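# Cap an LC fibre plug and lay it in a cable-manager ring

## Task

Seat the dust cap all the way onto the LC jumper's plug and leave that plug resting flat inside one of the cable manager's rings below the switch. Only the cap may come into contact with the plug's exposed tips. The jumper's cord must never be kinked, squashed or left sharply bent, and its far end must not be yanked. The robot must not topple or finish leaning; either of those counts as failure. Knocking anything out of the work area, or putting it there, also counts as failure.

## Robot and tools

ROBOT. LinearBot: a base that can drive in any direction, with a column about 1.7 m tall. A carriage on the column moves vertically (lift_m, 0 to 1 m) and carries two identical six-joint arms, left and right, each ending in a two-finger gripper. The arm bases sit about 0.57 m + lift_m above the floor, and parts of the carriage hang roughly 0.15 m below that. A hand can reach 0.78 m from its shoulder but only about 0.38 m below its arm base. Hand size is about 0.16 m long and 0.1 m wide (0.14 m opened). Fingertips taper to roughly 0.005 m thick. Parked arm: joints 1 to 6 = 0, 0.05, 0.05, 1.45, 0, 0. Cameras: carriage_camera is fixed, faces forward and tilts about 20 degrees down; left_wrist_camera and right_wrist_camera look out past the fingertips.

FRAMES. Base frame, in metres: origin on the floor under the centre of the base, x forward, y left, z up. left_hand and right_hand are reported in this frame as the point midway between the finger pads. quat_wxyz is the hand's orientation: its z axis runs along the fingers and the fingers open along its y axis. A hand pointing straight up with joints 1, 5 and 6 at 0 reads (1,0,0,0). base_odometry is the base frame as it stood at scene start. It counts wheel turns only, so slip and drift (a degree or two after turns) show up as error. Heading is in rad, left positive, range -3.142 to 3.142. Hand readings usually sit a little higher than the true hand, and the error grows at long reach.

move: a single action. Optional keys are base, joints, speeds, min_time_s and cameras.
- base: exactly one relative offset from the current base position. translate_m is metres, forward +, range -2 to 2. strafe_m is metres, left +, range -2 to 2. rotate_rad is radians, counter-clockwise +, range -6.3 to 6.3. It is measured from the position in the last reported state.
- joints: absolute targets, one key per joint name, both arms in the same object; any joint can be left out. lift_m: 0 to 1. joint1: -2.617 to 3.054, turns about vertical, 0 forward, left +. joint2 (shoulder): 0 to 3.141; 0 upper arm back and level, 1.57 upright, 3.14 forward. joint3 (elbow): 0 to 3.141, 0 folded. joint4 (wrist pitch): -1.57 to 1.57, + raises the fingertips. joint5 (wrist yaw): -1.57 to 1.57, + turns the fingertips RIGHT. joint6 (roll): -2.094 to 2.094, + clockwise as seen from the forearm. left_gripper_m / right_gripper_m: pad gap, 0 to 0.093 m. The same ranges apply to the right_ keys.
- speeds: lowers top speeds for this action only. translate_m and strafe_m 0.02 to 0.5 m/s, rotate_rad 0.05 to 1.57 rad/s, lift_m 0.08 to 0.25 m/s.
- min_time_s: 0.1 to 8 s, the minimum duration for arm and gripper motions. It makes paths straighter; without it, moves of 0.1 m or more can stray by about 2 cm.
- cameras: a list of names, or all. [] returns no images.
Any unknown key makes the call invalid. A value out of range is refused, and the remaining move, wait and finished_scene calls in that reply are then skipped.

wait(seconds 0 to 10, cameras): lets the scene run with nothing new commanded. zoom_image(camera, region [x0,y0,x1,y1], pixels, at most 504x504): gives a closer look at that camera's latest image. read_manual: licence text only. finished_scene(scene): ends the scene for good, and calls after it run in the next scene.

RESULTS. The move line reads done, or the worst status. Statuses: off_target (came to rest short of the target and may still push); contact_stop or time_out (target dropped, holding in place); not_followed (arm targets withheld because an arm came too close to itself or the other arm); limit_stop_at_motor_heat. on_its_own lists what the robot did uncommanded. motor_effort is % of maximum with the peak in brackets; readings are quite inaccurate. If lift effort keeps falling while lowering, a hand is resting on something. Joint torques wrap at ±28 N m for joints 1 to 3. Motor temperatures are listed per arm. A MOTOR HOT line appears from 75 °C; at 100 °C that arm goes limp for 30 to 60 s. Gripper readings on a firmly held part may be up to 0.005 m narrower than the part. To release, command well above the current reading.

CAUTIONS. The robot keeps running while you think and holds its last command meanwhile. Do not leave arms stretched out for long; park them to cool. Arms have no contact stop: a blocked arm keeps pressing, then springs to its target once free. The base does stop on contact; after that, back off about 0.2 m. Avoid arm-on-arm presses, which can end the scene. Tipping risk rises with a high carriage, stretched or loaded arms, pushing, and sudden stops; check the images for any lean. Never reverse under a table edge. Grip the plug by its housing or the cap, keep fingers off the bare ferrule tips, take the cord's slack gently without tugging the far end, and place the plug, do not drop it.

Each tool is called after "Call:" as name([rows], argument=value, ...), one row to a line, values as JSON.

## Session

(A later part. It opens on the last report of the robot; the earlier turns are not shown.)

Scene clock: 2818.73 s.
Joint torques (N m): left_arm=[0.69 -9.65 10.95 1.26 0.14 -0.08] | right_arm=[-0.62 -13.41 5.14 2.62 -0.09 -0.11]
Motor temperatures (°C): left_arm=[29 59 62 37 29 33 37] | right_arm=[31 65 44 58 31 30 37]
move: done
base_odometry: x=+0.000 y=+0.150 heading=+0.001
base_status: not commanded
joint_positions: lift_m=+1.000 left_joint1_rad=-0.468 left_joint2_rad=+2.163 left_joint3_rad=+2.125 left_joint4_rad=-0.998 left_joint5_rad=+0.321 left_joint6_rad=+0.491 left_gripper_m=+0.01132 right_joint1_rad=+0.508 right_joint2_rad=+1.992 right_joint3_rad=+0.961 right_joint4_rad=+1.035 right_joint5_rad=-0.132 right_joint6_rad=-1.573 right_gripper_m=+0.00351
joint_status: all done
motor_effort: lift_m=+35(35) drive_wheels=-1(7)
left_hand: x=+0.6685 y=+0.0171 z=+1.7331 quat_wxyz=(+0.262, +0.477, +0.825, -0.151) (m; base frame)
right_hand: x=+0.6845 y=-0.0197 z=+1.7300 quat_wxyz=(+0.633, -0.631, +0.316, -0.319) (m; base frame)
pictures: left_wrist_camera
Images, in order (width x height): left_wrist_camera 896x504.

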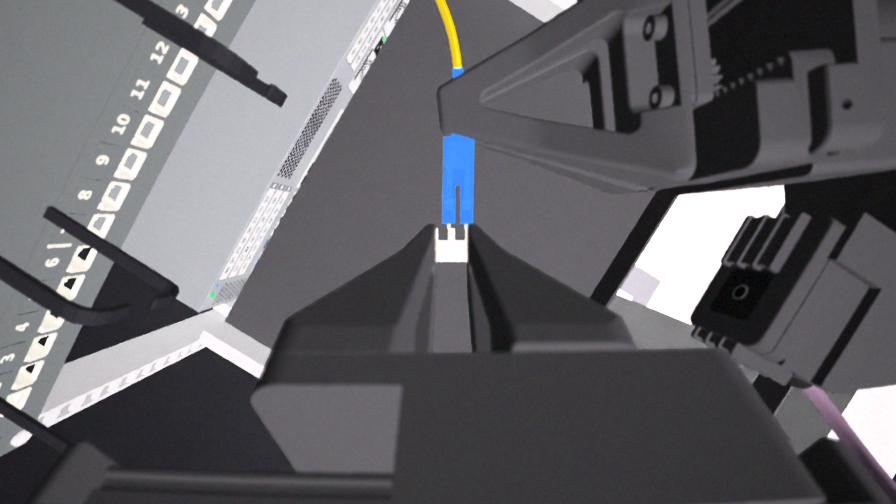

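Call:
move(joints={"left_joint1_rad": -0.4843}, min_time_s=1.5, cameras=["left_wrist_camera", "right_wrist_camera"])

Call:
zoom_image(camera="left_wrist_camera", region=[410, 190, 490, 270])

Call:
zoom_image(camera="right_wrist_camera", region=[400, 50, 520, 210])

Scene clock: 2839.97 s.
Joint torques (N m): left_arm=[-0.54 -9.68 10.96 1.26 0.14 -0.09] | right_arm=[-0.62 -13.44 5.14 2.63 -0.09 -0.11]
Motor temperatures (°C): left_arm=[29 60 63 37 29 33 37] | right_arm=[31 65 44 58 31 30 37]
move: done
base_odometry: x=+0.000 y=+0.150 heading=+0.001
base_status: not commanded
joint_positions: lift_m=+1.000 left_joint1_rad=-0.477 left_joint2_rad=+2.163 left_joint3_rad=+2.125 left_joint4_rad=-0.998 left_joint5_rad=+0.321 left_joint6_rad=+0.491 left_gripper_m=+0.01132 right_joint1_rad=+0.508 right_joint2_rad=+1.992 right_joint3_rad=+0.961 right_joint4_rad=+1.035 right_joint5_rad=-0.132 right_joint6_rad=-1.573 right_gripper_m=+0.00351
joint_status: all done
motor_effort: lift_m=+35(35) drive_wheels=-2(7)
left_hand: x=+0.6659 y=+0.0130 z=+1.7331 quat_wxyz=(+0.262, +0.480, +0.823, -0.152) (m; base frame)
right_hand: x=+0.6845 y=-0.0197 z=+1.7300 quat_wxyz=(+0.633, -0.631, +0.316, -0.319) (m; base frame)
pictures: left_wrist_camera, right_wrist_camera
Images, in order (width x height): left_wrist_camera 896x504, right_wrist_camera 896x504.

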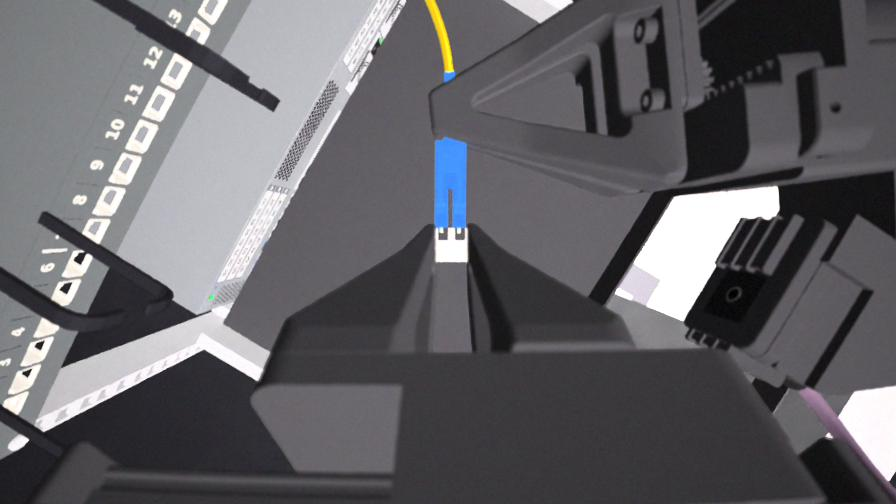

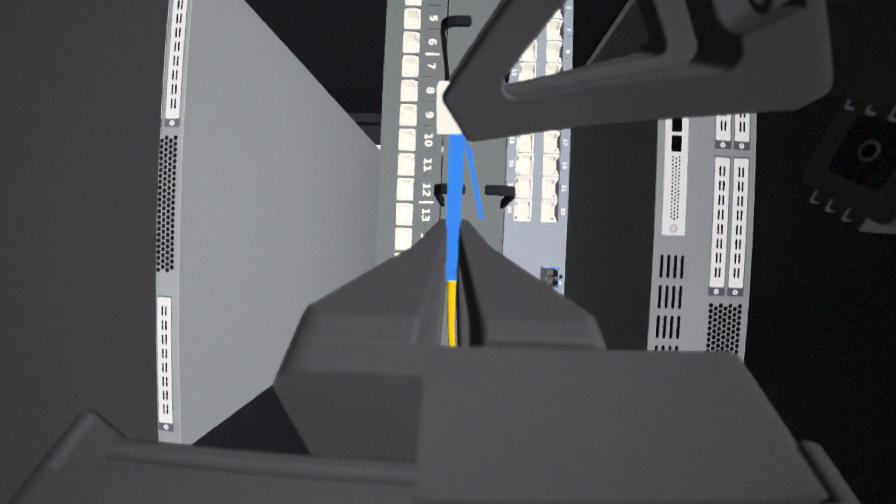

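Scaled by 6.300 from the camera's 896x504 image, which has a finer 1280x720 frame.

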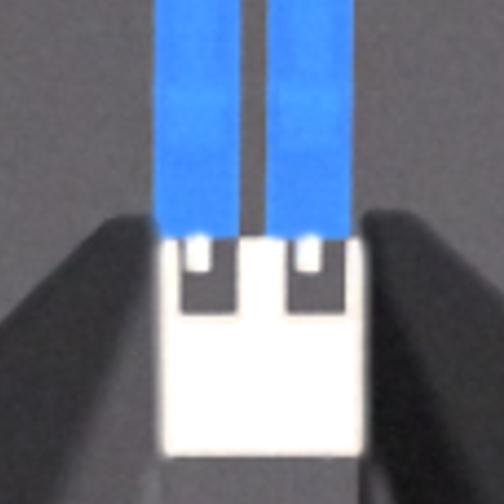

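Scaled by 3.150 from the camera's 896x504 image, which has a finer 1280x720 frame.

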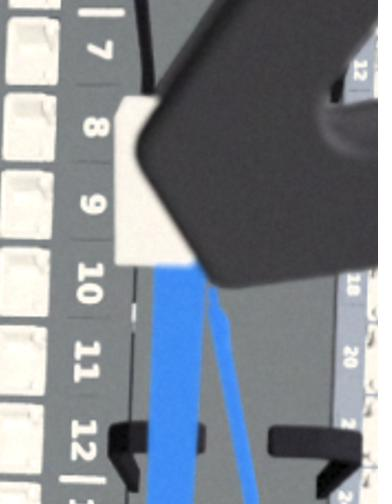

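Call:
move(joints={"right_joint1_rad": 0.525}, min_time_s=1.5, cameras=["left_wrist_camera"])

Call:
zoom_image(camera="left_wrist_camera", region=[410, 190, 490, 270])

Scene clock: 2863.90 s.
Joint torques (N m): left_arm=[-0.54 -9.65 10.97 1.29 0.16 -0.09] | right_arm=[1.13 -13.41 5.12 2.61 -0.09 -0.11]
Motor temperatures (°C): left_arm=[29 60 63 37 29 33 37] | right_arm=[31 65 44 58 31 30 37]
move: done
base_odometry: x=+0.000 y=+0.150 heading=+0.001
base_status: not commanded
joint_positions: lift_m=+1.000 left_joint1_rad=-0.477 left_joint2_rad=+2.163 left_joint3_rad=+2.125 left_joint4_rad=-1.002 left_joint5_rad=+0.320 left_joint6_rad=+0.491 left_gripper_m=+0.01132 right_joint1_rad=+0.513 right_joint2_rad=+1.992 right_joint3_rad=+0.961 right_joint4_rad=+1.035 right_joint5_rad=-0.132 right_joint6_rad=-1.573 right_gripper_m=+0.00351
joint_status: all done
motor_effort: lift_m=+35(35) drive_wheels=-5(7)
left_hand: x=+0.6653 y=+0.0135 z=+1.7326 quat_wxyz=(+0.260, +0.480, +0.824, -0.152) (m; base frame)
right_hand: x=+0.6829 y=-0.0172 z=+1.7300 quat_wxyz=(+0.633, -0.632, +0.314, -0.317) (m; base frame)
pictures: left_wrist_camera
Images, in order (width x height): left_wrist_camera 896x504.

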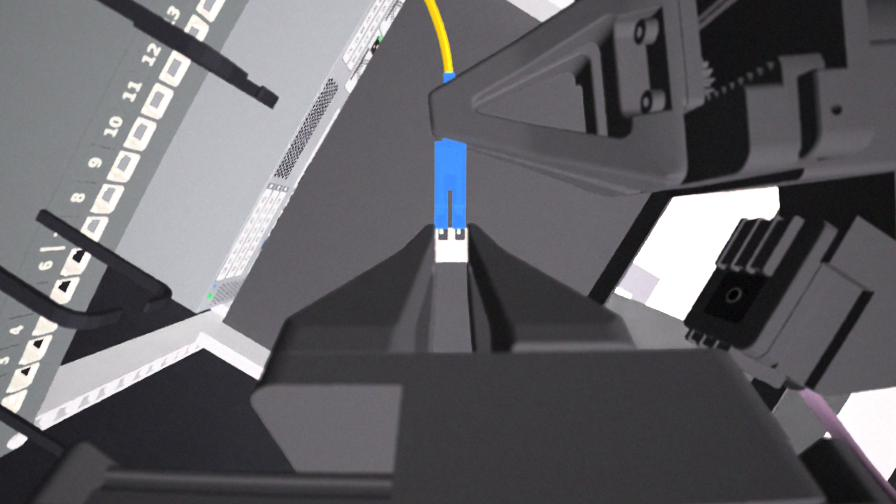

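Scaled by 6.300 from the camera's 896x504 image, which has a finer 1280x720 frame.

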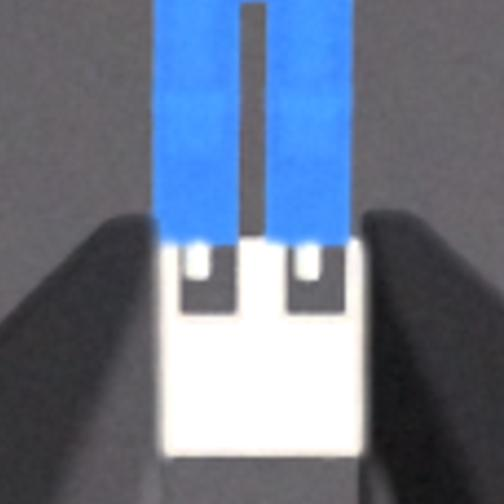

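Call:
move(joints={"right_joint1_rad": 0.545}, min_time_s=1.5, cameras=["left_wrist_camera"])

Call:
zoom_image(camera="left_wrist_camera", region=[410, 190, 490, 270])

Scene clock: 2888.73 s.
Joint torques (N m): left_arm=[-0.58 -9.65 10.93 1.41 0.23 -0.09] | right_arm=[1.92 -13.42 5.11 2.68 -0.24 -0.1]
Motor temperatures (°C): left_arm=[29 60 63 37 29 33 37] | right_arm=[31 65 43 58 31 30 37]
move: done
base_odometry: x=+0.000 y=+0.150 heading=+0.001
base_status: not commanded
joint_positions: lift_m=+1.000 left_joint1_rad=-0.477 left_joint2_rad=+2.163 left_joint3_rad=+2.125 left_joint4_rad=-1.015 left_joint5_rad=+0.309 left_joint6_rad=+0.491 left_gripper_m=+0.01132 right_joint1_rad=+0.525 right_joint2_rad=+1.992 right_joint3_rad=+0.961 right_joint4_rad=+1.030 right_joint5_rad=-0.118 right_joint6_rad=-1.575 right_gripper_m=+0.00351
joint_status: all done
motor_effort: lift_m=+35(35) drive_wheels=-4(6)
left_hand: x=+0.6639 y=+0.0161 z=+1.7306 quat_wxyz=(+0.254, +0.479, +0.827, -0.147) (m; base frame)
right_hand: x=+0.6810 y=-0.0136 z=+1.7286 quat_wxyz=(+0.631, -0.634, +0.315, -0.317) (m; base frame)
pictures: left_wrist_camera
Images, in order (width x height): left_wrist_camera 896x504.

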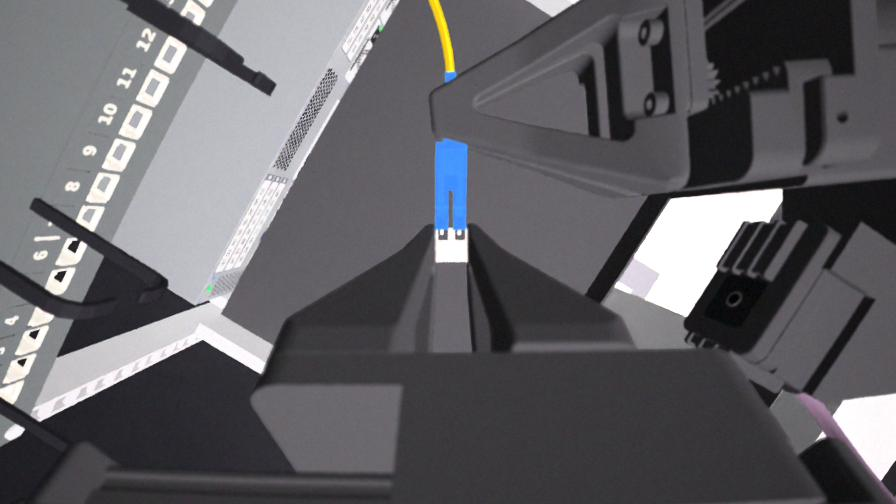

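Scaled by 6.300 from the camera's 896x504 image, which has a finer 1280x720 frame.

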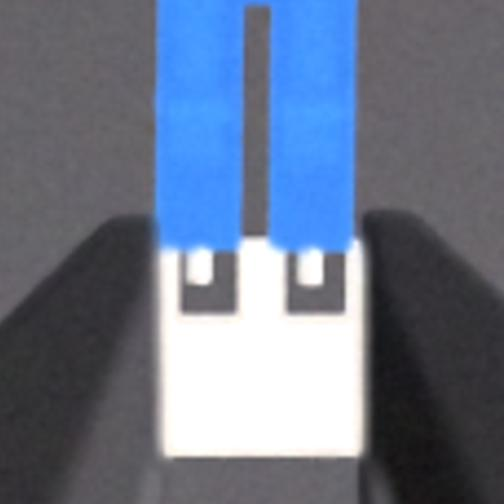

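Call:
move(cameras=["right_wrist_camera"])

Call:
zoom_image(camera="right_wrist_camera", region=[420, 70, 500, 150])

Call:
zoom_image(camera="right_wrist_camera", region=[400, 50, 520, 210])

Scene clock: 2904.60 s.
Joint torques (N m): left_arm=[-0.53 -9.66 10.95 1.43 0.24 -0.09] | right_arm=[1.91 -13.41 5.11 2.7 -0.25 -0.08]
Motor temperatures (°C): left_arm=[29 61 64 38 29 33 37] | right_arm=[31 65 43 57 31 30 37]
base_odometry: x=+0.000 y=+0.150 heading=+0.001
base_status: not commanded
joint_positions: lift_m=+1.000 left_joint1_rad=-0.477 left_joint2_rad=+2.163 left_joint3_rad=+2.125 left_joint4_rad=-1.016 left_joint5_rad=+0.309 left_joint6_rad=+0.491 left_gripper_m=+0.01132 right_joint1_rad=+0.526 right_joint2_rad=+1.992 right_joint3_rad=+0.961 right_joint4_rad=+1.029 right_joint5_rad=-0.118 right_joint6_rad=-1.575 right_gripper_m=+0.00351
joint_status: all done
motor_effort: lift_m=+35(35) drive_wheels=-4(6)
left_hand: x=+0.6638 y=+0.0163 z=+1.7304 quat_wxyz=(+0.253, +0.479, +0.827, -0.147) (m; base frame)
right_hand: x=+0.6809 y=-0.0135 z=+1.7284 quat_wxyz=(+0.631, -0.634, +0.315, -0.317) (m; base frame)
pictures: right_wrist_camera
Images, in order (width x height): right_wrist_camera 896x504.

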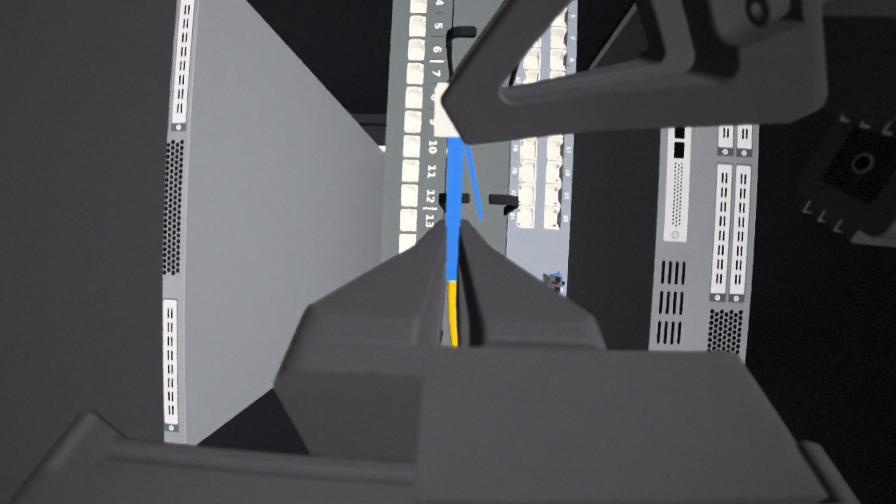

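Scaled by 6.300 from the camera's 896x504 image, which has a finer 1280x720 frame.

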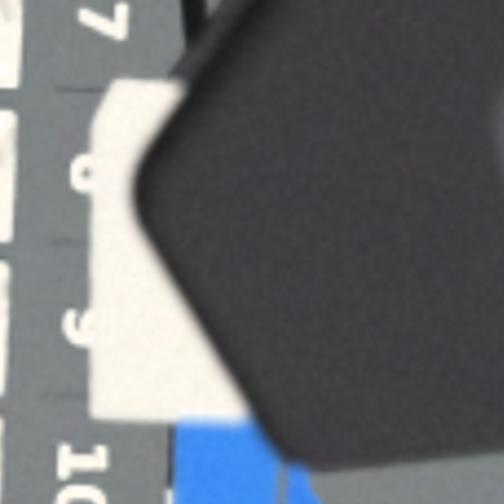

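Scaled by 3.150 from the camera's 896x504 image, which has a finer 1280x720 frame.

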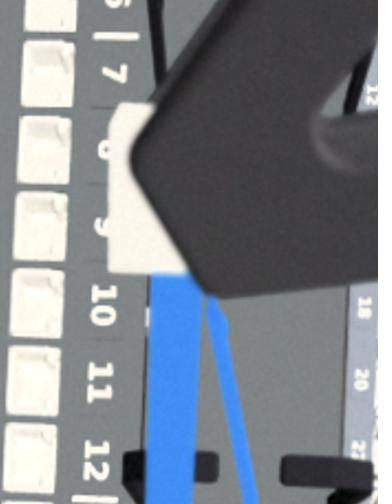

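Call:
move(cameras=["left_wrist_camera"])

Call:
zoom_image(camera="left_wrist_camera", region=[432, 216, 472, 246])

Scene clock: 2912.70 s.
Joint torques (N m): left_arm=[-0.53 -9.63 10.91 1.43 0.25 -0.09] | right_arm=[1.88 -13.42 5.14 2.7 -0.25 -0.08]
Motor temperatures (°C): left_arm=[29 61 64 38 29 33 37] | right_arm=[31 65 43 56 31 30 37]
base_odometry: x=+0.000 y=+0.150 heading=+0.001
base_status: not commanded
joint_positions: lift_m=+1.000 left_joint1_rad=-0.477 left_joint2_rad=+2.163 left_joint3_rad=+2.125 left_joint4_rad=-1.016 left_joint5_rad=+0.309 left_joint6_rad=+0.491 left_gripper_m=+0.01132 right_joint1_rad=+0.526 right_joint2_rad=+1.992 right_joint3_rad=+0.961 right_joint4_rad=+1.029 right_joint5_rad=-0.118 right_joint6_rad=-1.575 right_gripper_m=+0.00351
joint_status: all done
motor_effort: lift_m=+34(35) drive_wheels=-3(6)
left_hand: x=+0.6637 y=+0.0164 z=+1.7303 quat_wxyz=(+0.253, +0.479, +0.827, -0.147) (m; base frame)
right_hand: x=+0.6809 y=-0.0135 z=+1.7284 quat_wxyz=(+0.631, -0.634, +0.315, -0.317) (m; base frame)
pictures: left_wrist_camera
Images, in order (width x height): left_wrist_camera 896x504.

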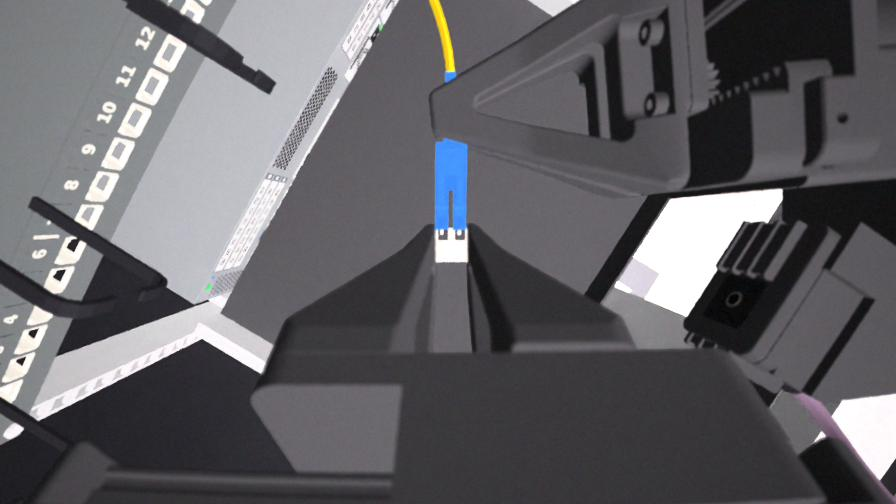

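Scaled by 12.600 from the camera's 896x504 image, which has a finer 1280x720 frame.

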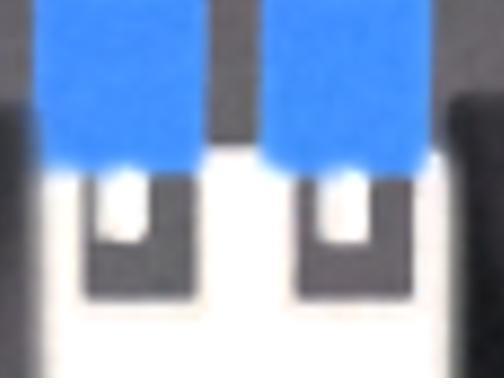

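Call:
move(joints={"left_joint4_rad": -0.978, "left_joint5_rad": 0.325, "right_joint1_rad": 0.555, "right_joint5_rad": -0.150, "right_joint4_rad": 1.040}, min_time_s=1.5, cameras=["left_wrist_camera", "right_wrist_camera"])

Call:
zoom_image(camera="left_wrist_camera", region=[432, 216, 472, 246])

Call:
zoom_image(camera="right_wrist_camera", region=[420, 70, 500, 150])

Scene clock: 2959.67 s.
Joint torques (N m): left_arm=[-0.55 -9.63 10.92 1.71 0.37 -0.09] | right_arm=[2.61 -13.42 5.14 2.76 -0.41 -0.09]
Motor temperatures (°C): left_arm=[29 61 64 39 29 33 37] | right_arm=[31 65 43 55 31 30 37]
move: off_target
base_odometry: x=+0.000 y=+0.150 heading=+0.001
base_status: not commanded
joint_positions: lift_m=+1.000 left_joint1_rad=-0.477 left_joint2_rad=+2.163 left_joint3_rad=+2.125 left_joint4_rad=-1.016 left_joint5_rad=+0.309 left_joint6_rad=+0.491 left_gripper_m=+0.01132 right_joint1_rad=+0.529 right_joint2_rad=+1.992 right_joint3_rad=+0.961 right_joint4_rad=+1.029 right_joint5_rad=-0.112 right_joint6_rad=-1.576 right_gripper_m=+0.00351
joint_status: right_joint1_rad off_target (ended at +0.529, target +0.555); right_joint5_rad off_target (ended at -0.112, target -0.150); the others done
motor_effort: lift_m=+35(35) drive_wheels=-2(7)
left_hand: x=+0.6637 y=+0.0164 z=+1.7303 quat_wxyz=(+0.253, +0.479, +0.827, -0.147) (m; base frame)
right_hand: x=+0.6805 y=-0.0128 z=+1.7284 quat_wxyz=(+0.630, -0.634, +0.316, -0.318) (m; base frame)
pictures: left_wrist_camera, right_wrist_camera
Images, in order (width x height): left_wrist_camera 896x504, right_wrist_camera 896x504.

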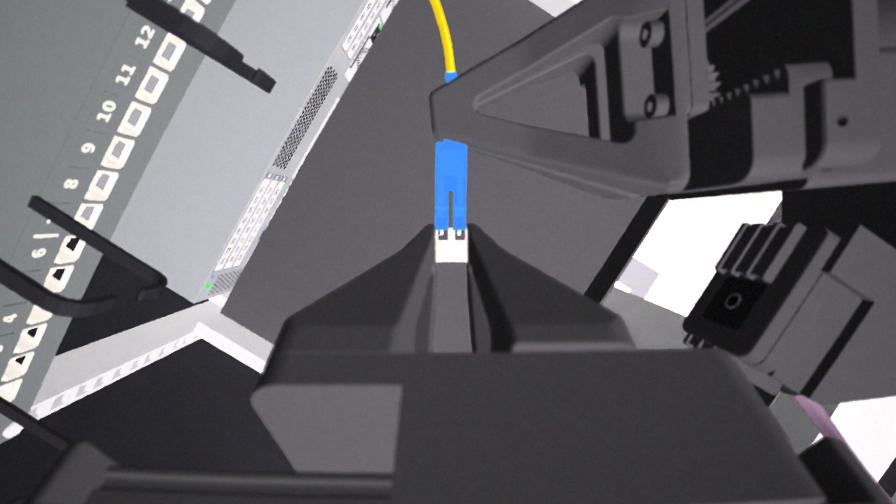

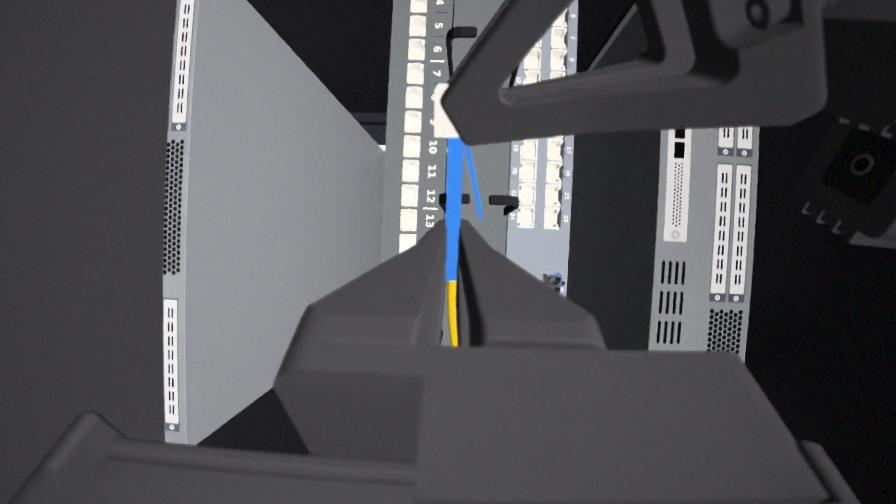

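Scaled by 12.600 from the camera's 896x504 image, which has a finer 1280x720 frame.

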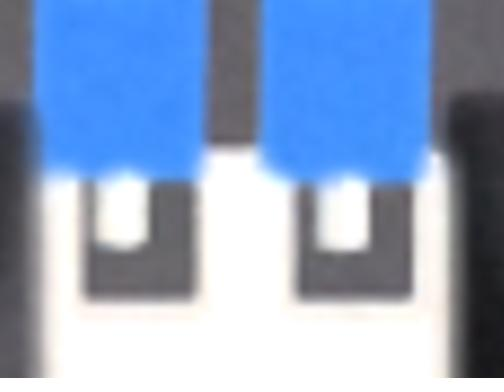

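Scaled by 6.300 from the camera's 896x504 image, which has a finer 1280x720 frame.

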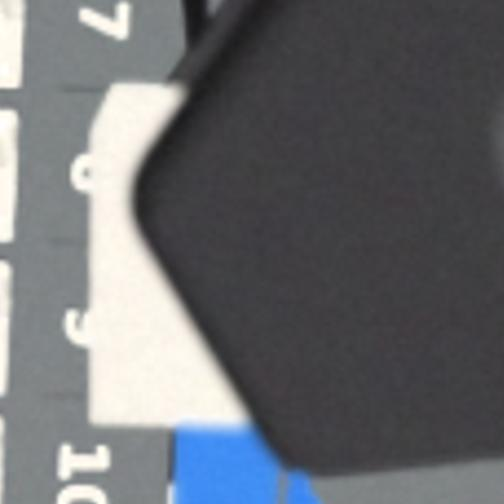

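Call:
move(joints={"left_joint1_rad": -0.488, "left_joint4_rad": -0.945, "left_joint5_rad": 0.338, "right_joint1_rad": 0.580, "right_joint5_rad": -0.185}, min_time_s=2.0, cameras=["left_wrist_camera", "right_wrist_camera"])

Call:
zoom_image(camera="left_wrist_camera", region=[432, 216, 472, 246])

Call:
zoom_image(camera="right_wrist_camera", region=[420, 70, 500, 150])

Scene clock: 2986.87 s.
Joint torques (N m): left_arm=[-0.84 -9.65 10.92 2.07 0.5 -0.08] | right_arm=[4.4 -13.41 5.24 2.75 -0.86 -0.09]
Motor temperatures (°C): left_arm=[29 62 65 40 29 33 37] | right_arm=[32 65 43 55 32 30 37]
move: off_target
base_odometry: x=+0.000 y=+0.150 heading=+0.001
base_status: not commanded
joint_positions: lift_m=+1.000 left_joint1_rad=-0.477 left_joint2_rad=+2.163 left_joint3_rad=+2.125 left_joint4_rad=-1.018 left_joint5_rad=+0.308 left_joint6_rad=+0.490 left_gripper_m=+0.01132 right_joint1_rad=+0.536 right_joint2_rad=+1.992 right_joint3_rad=+0.959 right_joint4_rad=+1.030 right_joint5_rad=-0.105 right_joint6_rad=-1.576 right_gripper_m=+0.00351
joint_status: left_joint4_rad off_target (ended at -1.018, target -0.945); left_joint5_rad off_target (ended at +0.308, target +0.338); right_joint1_rad off_target (ended at +0.536, target +0.580); right_joint5_rad off_target (ended at -0.105, target -0.185); the others done
motor_effort: lift_m=+35(35) drive_wheels=+0(5)
left_hand: x=+0.6636 y=+0.0166 z=+1.7302 quat_wxyz=(+0.253, +0.479, +0.828, -0.147) (m; base frame)
right_hand: x=+0.6789 y=-0.0106 z=+1.7279 quat_wxyz=(+0.630, -0.634, +0.316, -0.318) (m; base frame)
pictures: left_wrist_camera, right_wrist_camera
Images, in order (width x height): left_wrist_camera 896x504, right_wrist_camera 896x504.

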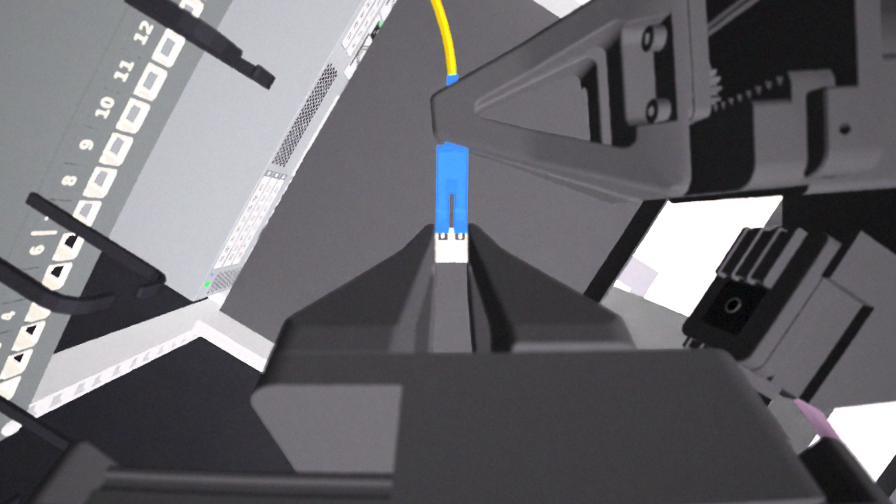

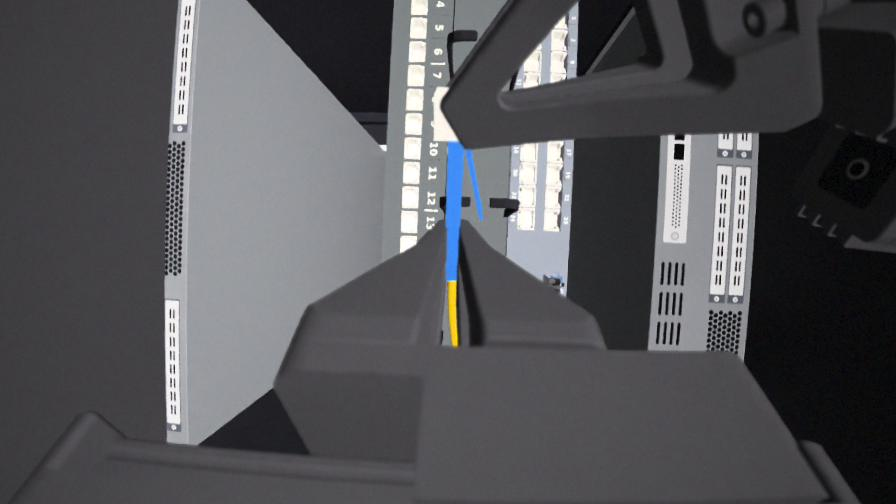

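Scaled by 12.600 from the camera's 896x504 image, which has a finer 1280x720 frame.

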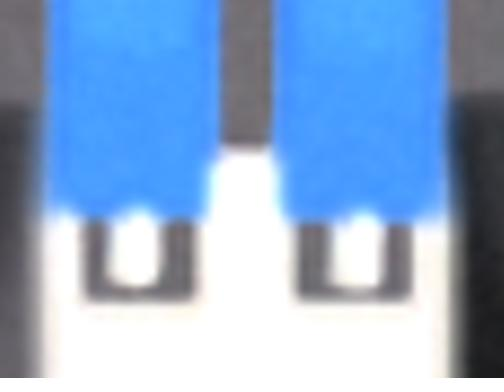

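Scaled by 6.300 from the camera's 896x504 image, which has a finer 1280x720 frame.

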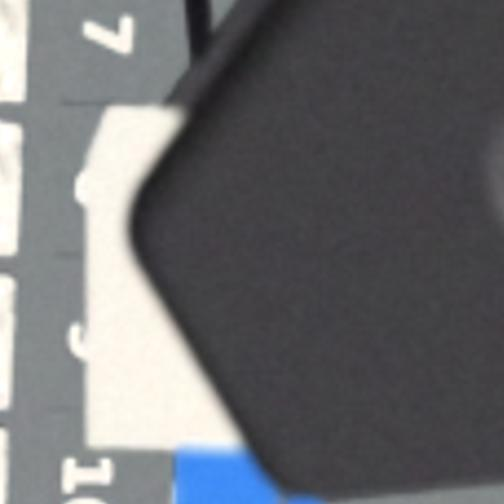

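Call:
move(joints={"left_joint1_rad": -0.491, "left_joint4_rad": -0.922, "left_joint5_rad": 0.346, "right_joint1_rad": 0.602, "right_joint5_rad": -0.212}, min_time_s=2.0, cameras=["left_wrist_camera", "right_wrist_camera"])

Call:
zoom_image(camera="left_wrist_camera", region=[432, 216, 472, 246])

Call:
zoom_image(camera="right_wrist_camera", region=[420, 70, 500, 150])

Scene clock: 2996.23 s.
Joint torques (N m): left_arm=[-1.07 -9.65 10.89 2.41 0.61 -0.08] | right_arm=[5.75 -13.41 5.24 2.78 -1.21 -0.08]
Motor temperatures (°C): left_arm=[29 62 65 41 29 33 37] | right_arm=[32 65 43 55 32 30 37]
move: off_target
base_odometry: x=+0.000 y=+0.150 heading=+0.001
base_status: not commanded
joint_positions: lift_m=+1.000 left_joint1_rad=-0.477 left_joint2_rad=+2.163 left_joint3_rad=+2.125 left_joint4_rad=-1.026 left_joint5_rad=+0.303 left_joint6_rad=+0.490 left_gripper_m=+0.01132 right_joint1_rad=+0.544 right_joint2_rad=+1.992 right_joint3_rad=+0.959 right_joint4_rad=+1.027 right_joint5_rad=-0.098 right_joint6_rad=-1.576 right_gripper_m=+0.00351
joint_status: left_joint4_rad off_target (ended at -1.025, target -0.922); left_joint5_rad off_target (ended at +0.303, target +0.346); right_joint1_rad off_target (ended at +0.544, target +0.602); right_joint5_rad off_target (ended at -0.098, target -0.212); the others done
motor_effort: lift_m=+34(35) drive_wheels=-5(5)
left_hand: x=+0.6626 y=+0.0180 z=+1.7290 quat_wxyz=(+0.249, +0.479, +0.830, -0.144) (m; base frame)
right_hand: x=+0.6771 y=-0.0076 z=+1.7274 quat_wxyz=(+0.630, -0.635, +0.316, -0.317) (m; base frame)
pictures: left_wrist_camera, right_wrist_camera
Images, in order (width x height): left_wrist_camera 896x504, right_wrist_camera 896x504.

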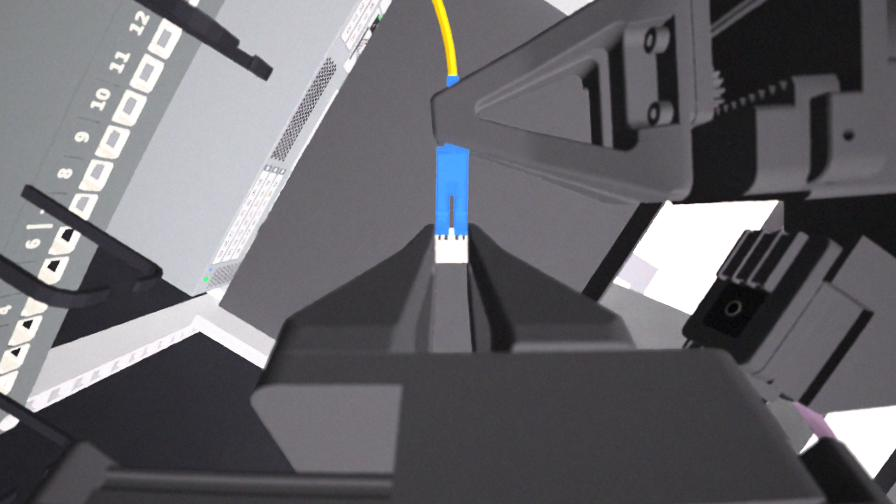

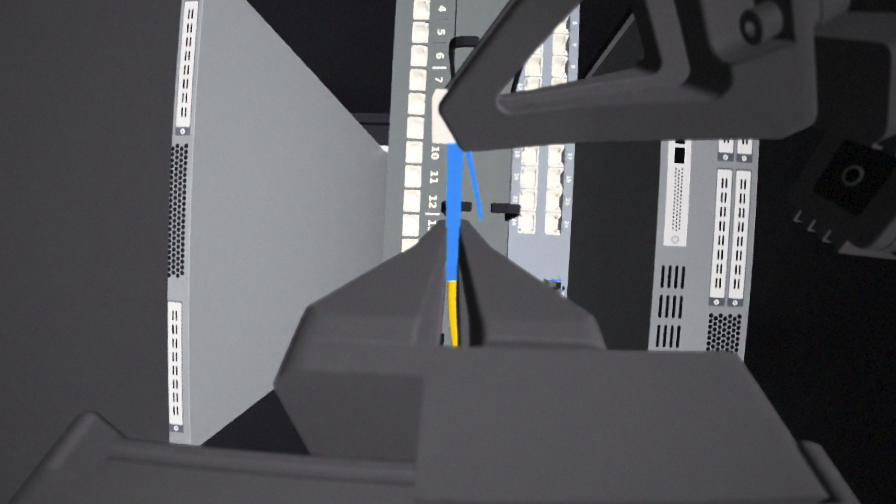

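Scaled by 12.600 from the camera's 896x504 image, which has a finer 1280x720 frame.

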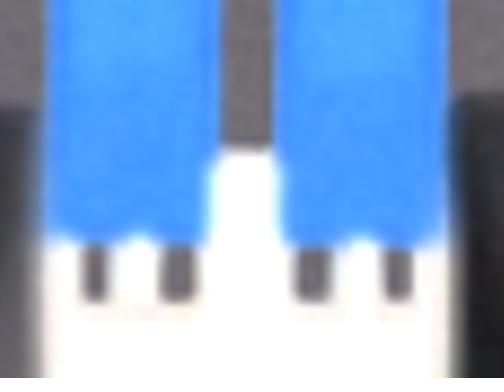

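Scaled by 6.300 from the camera's 896x504 image, which has a finer 1280x720 frame.

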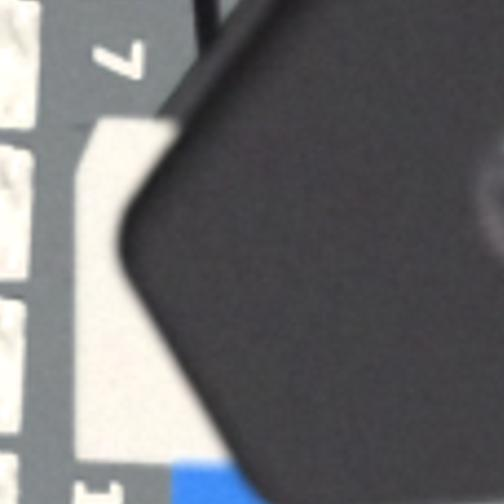

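Call:
move(joints={"left_joint1_rad": -0.496, "left_joint4_rad": -0.875, "left_joint5_rad": 0.366, "right_joint1_rad": 0.622, "right_joint5_rad": -0.250}, min_time_s=2.0, cameras=["left_wrist_camera", "right_wrist_camera"])

Call:
zoom_image(camera="left_wrist_camera", region=[432, 216, 472, 246])

Call:
zoom_image(camera="right_wrist_camera", region=[420, 70, 500, 150])

Scene clock: 3013.00 s.
Joint torques (N m): left_arm=[-1.52 -9.63 10.89 2.94 0.81 -0.09] | right_arm=[7.32 -13.42 5.27 2.79 -1.63 -0.07]
Motor temperatures (°C): left_arm=[29 62 65 42 30 33 37] | right_arm=[33 65 43 55 33 30 37]
move: off_target
base_odometry: x=+0.000 y=+0.150 heading=+0.001
base_status: not commanded
joint_positions: lift_m=+1.000 left_joint1_rad=-0.476 left_joint2_rad=+2.163 left_joint3_rad=+2.125 left_joint4_rad=-1.026 left_joint5_rad=+0.303 left_joint6_rad=+0.490 left_gripper_m=+0.01132 right_joint1_rad=+0.549 right_joint2_rad=+1.992 right_joint3_rad=+0.959 right_joint4_rad=+1.027 right_joint5_rad=-0.097 right_joint6_rad=-1.577 right_gripper_m=+0.00351
joint_status: left_joint4_rad off_target (ended at -1.027, target -0.875); left_joint5_rad off_target (ended at +0.302, target +0.366); right_joint1_rad off_target (ended at +0.549, target +0.622); right_joint5_rad off_target (ended at -0.097, target -0.250); the others done
motor_effort: lift_m=+35(35) drive_wheels=-2(6)
left_hand: x=+0.6627 y=+0.0185 z=+1.7289 quat_wxyz=(+0.249, +0.478, +0.830, -0.144) (m; base frame)
right_hand: x=+0.6760 y=-0.0059 z=+1.7272 quat_wxyz=(+0.630, -0.636, +0.315, -0.316) (m; base frame)
pictures: left_wrist_camera, right_wrist_camera
Images, in order (width x height): left_wrist_camera 896x504, right_wrist_camera 896x504.

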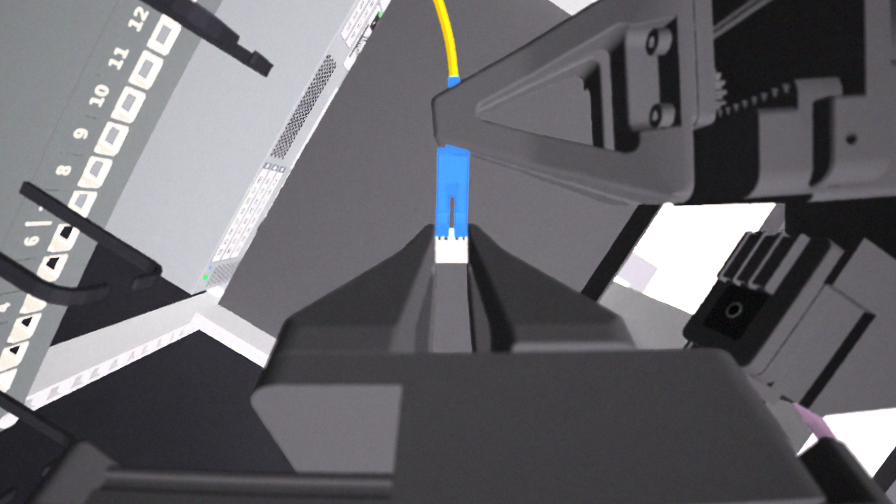

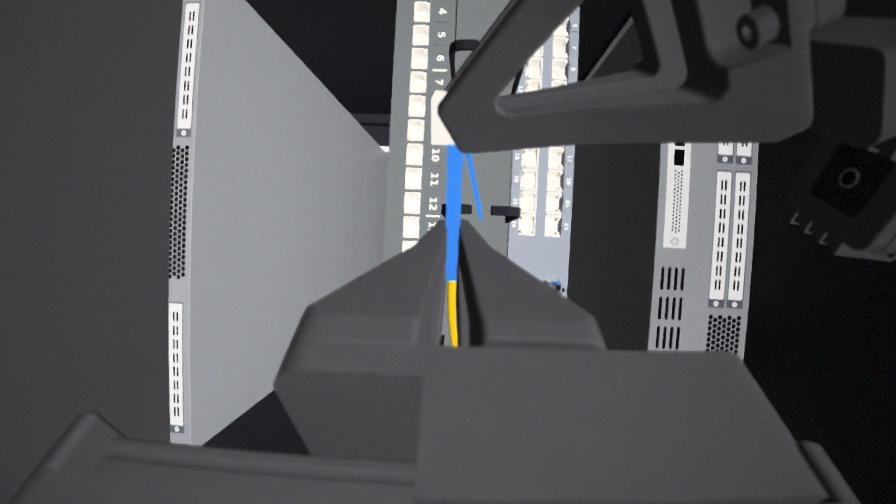

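Scaled by 12.600 from the camera's 896x504 image, which has a finer 1280x720 frame.

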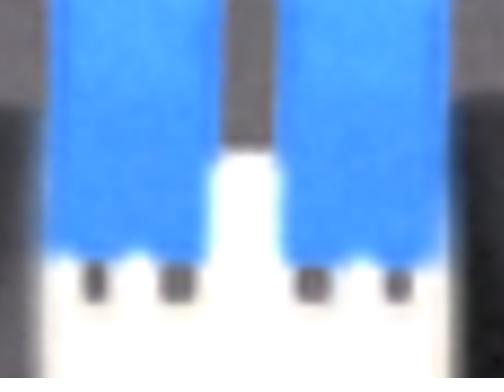

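Scaled by 6.300 from the camera's 896x504 image, which has a finer 1280x720 frame.

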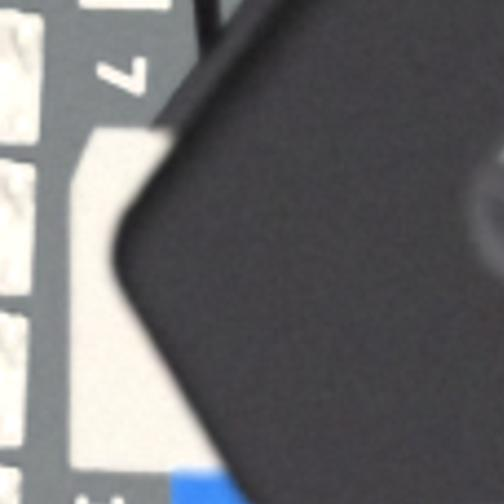

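Call:
move(joints={"left_joint1_rad": -0.504, "left_joint4_rad": -0.815, "left_joint5_rad": 0.388, "right_joint1_rad": 0.650, "right_joint5_rad": -0.295}, min_time_s=2.0, cameras=["left_wrist_camera", "right_wrist_camera"])

Call:
zoom_image(camera="left_wrist_camera", region=[432, 216, 472, 246])

Call:
zoom_image(camera="right_wrist_camera", region=[420, 70, 500, 150])

Scene clock: 3026.40 s.
Joint torques (N m): left_arm=[-2.19 -9.59 10.92 3.58 1.01 -0.09] | right_arm=[9.47 -13.44 5.27 2.8 -2.2 -0.07]
Motor temperatures (°C): left_arm=[29 62 65 44 30 33 37] | right_arm=[33 65 43 55 34 30 37]
move: off_target
base_odometry: x=+0.000 y=+0.150 heading=+0.001
base_status: not commanded
joint_positions: lift_m=+1.000 left_joint1_rad=-0.476 left_joint2_rad=+2.163 left_joint3_rad=+2.125 left_joint4_rad=-1.026 left_joint5_rad=+0.303 left_joint6_rad=+0.490 left_gripper_m=+0.01132 right_joint1_rad=+0.555 right_joint2_rad=+1.992 right_joint3_rad=+0.959 right_joint4_rad=+1.027 right_joint5_rad=-0.090 right_joint6_rad=-1.577 right_gripper_m=+0.00351
joint_status: left_joint1_rad off_target (ended at -0.476, target -0.504); left_joint4_rad off_target (ended at -1.026, target -0.815); left_joint5_rad off_target (ended at +0.303, target +0.388); right_joint1_rad off_target (ended at +0.555, target +0.650); right_joint5_rad off_target (ended at -0.090, target -0.295)
motor_effort: lift_m=+35(35) drive_wheels=+0(6)
left_hand: x=+0.6627 y=+0.0185 z=+1.7289 quat_wxyz=(+0.249, +0.478, +0.830, -0.144) (m; base frame)
right_hand: x=+0.6746 y=-0.0037 z=+1.7272 quat_wxyz=(+0.630, -0.636, +0.315, -0.316) (m; base frame)
pictures: left_wrist_camera, right_wrist_camera
Images, in order (width x height): left_wrist_camera 896x504, right_wrist_camera 896x504.

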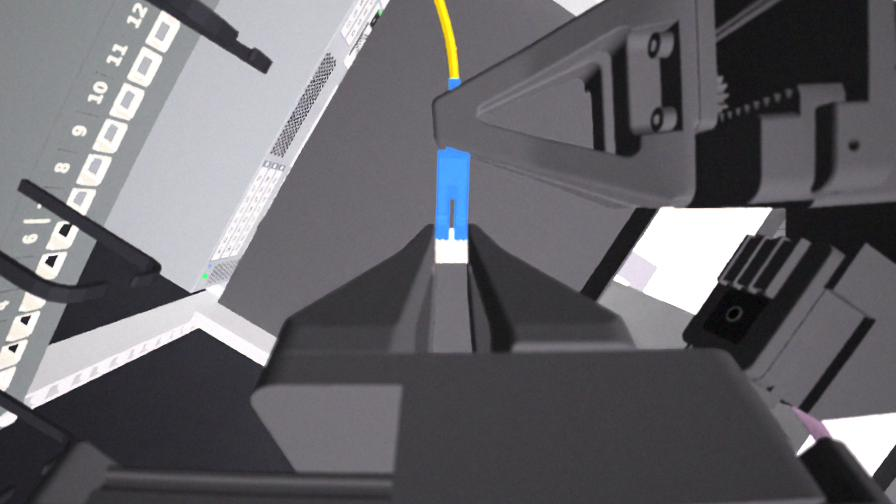

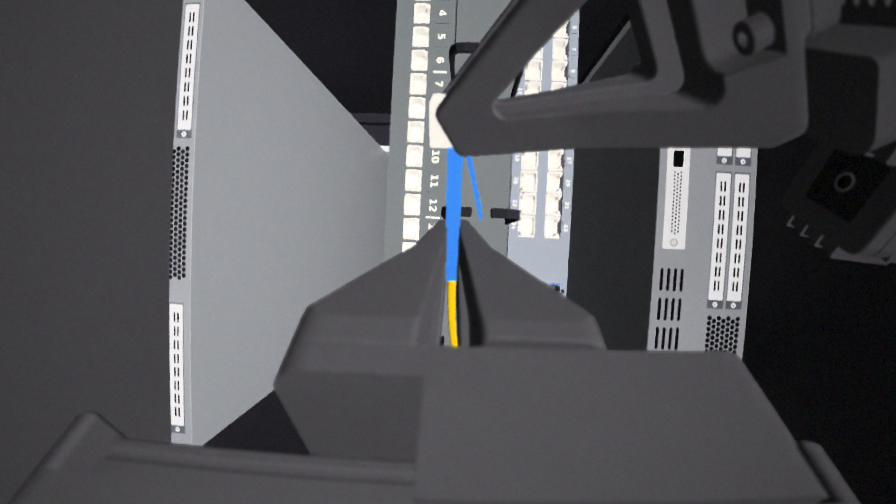

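Scaled by 12.600 from the camera's 896x504 image, which has a finer 1280x720 frame.

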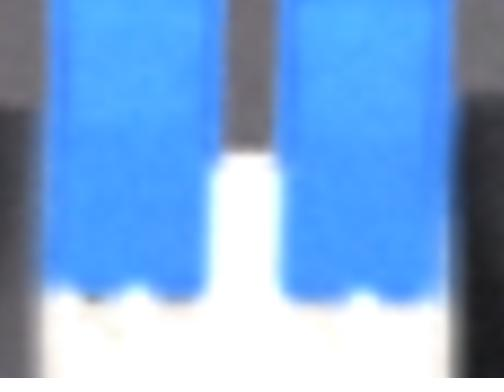

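Scaled by 6.300 from the camera's 896x504 image, which has a finer 1280x720 frame.

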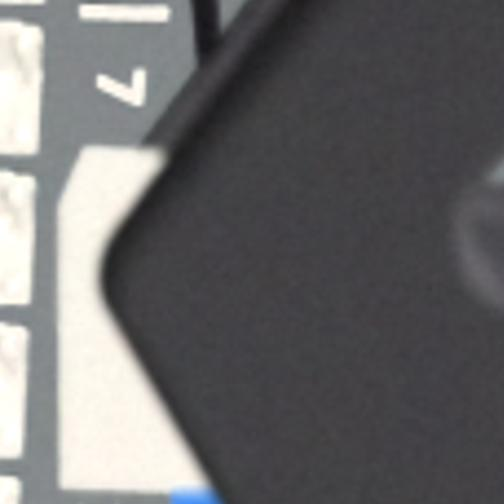

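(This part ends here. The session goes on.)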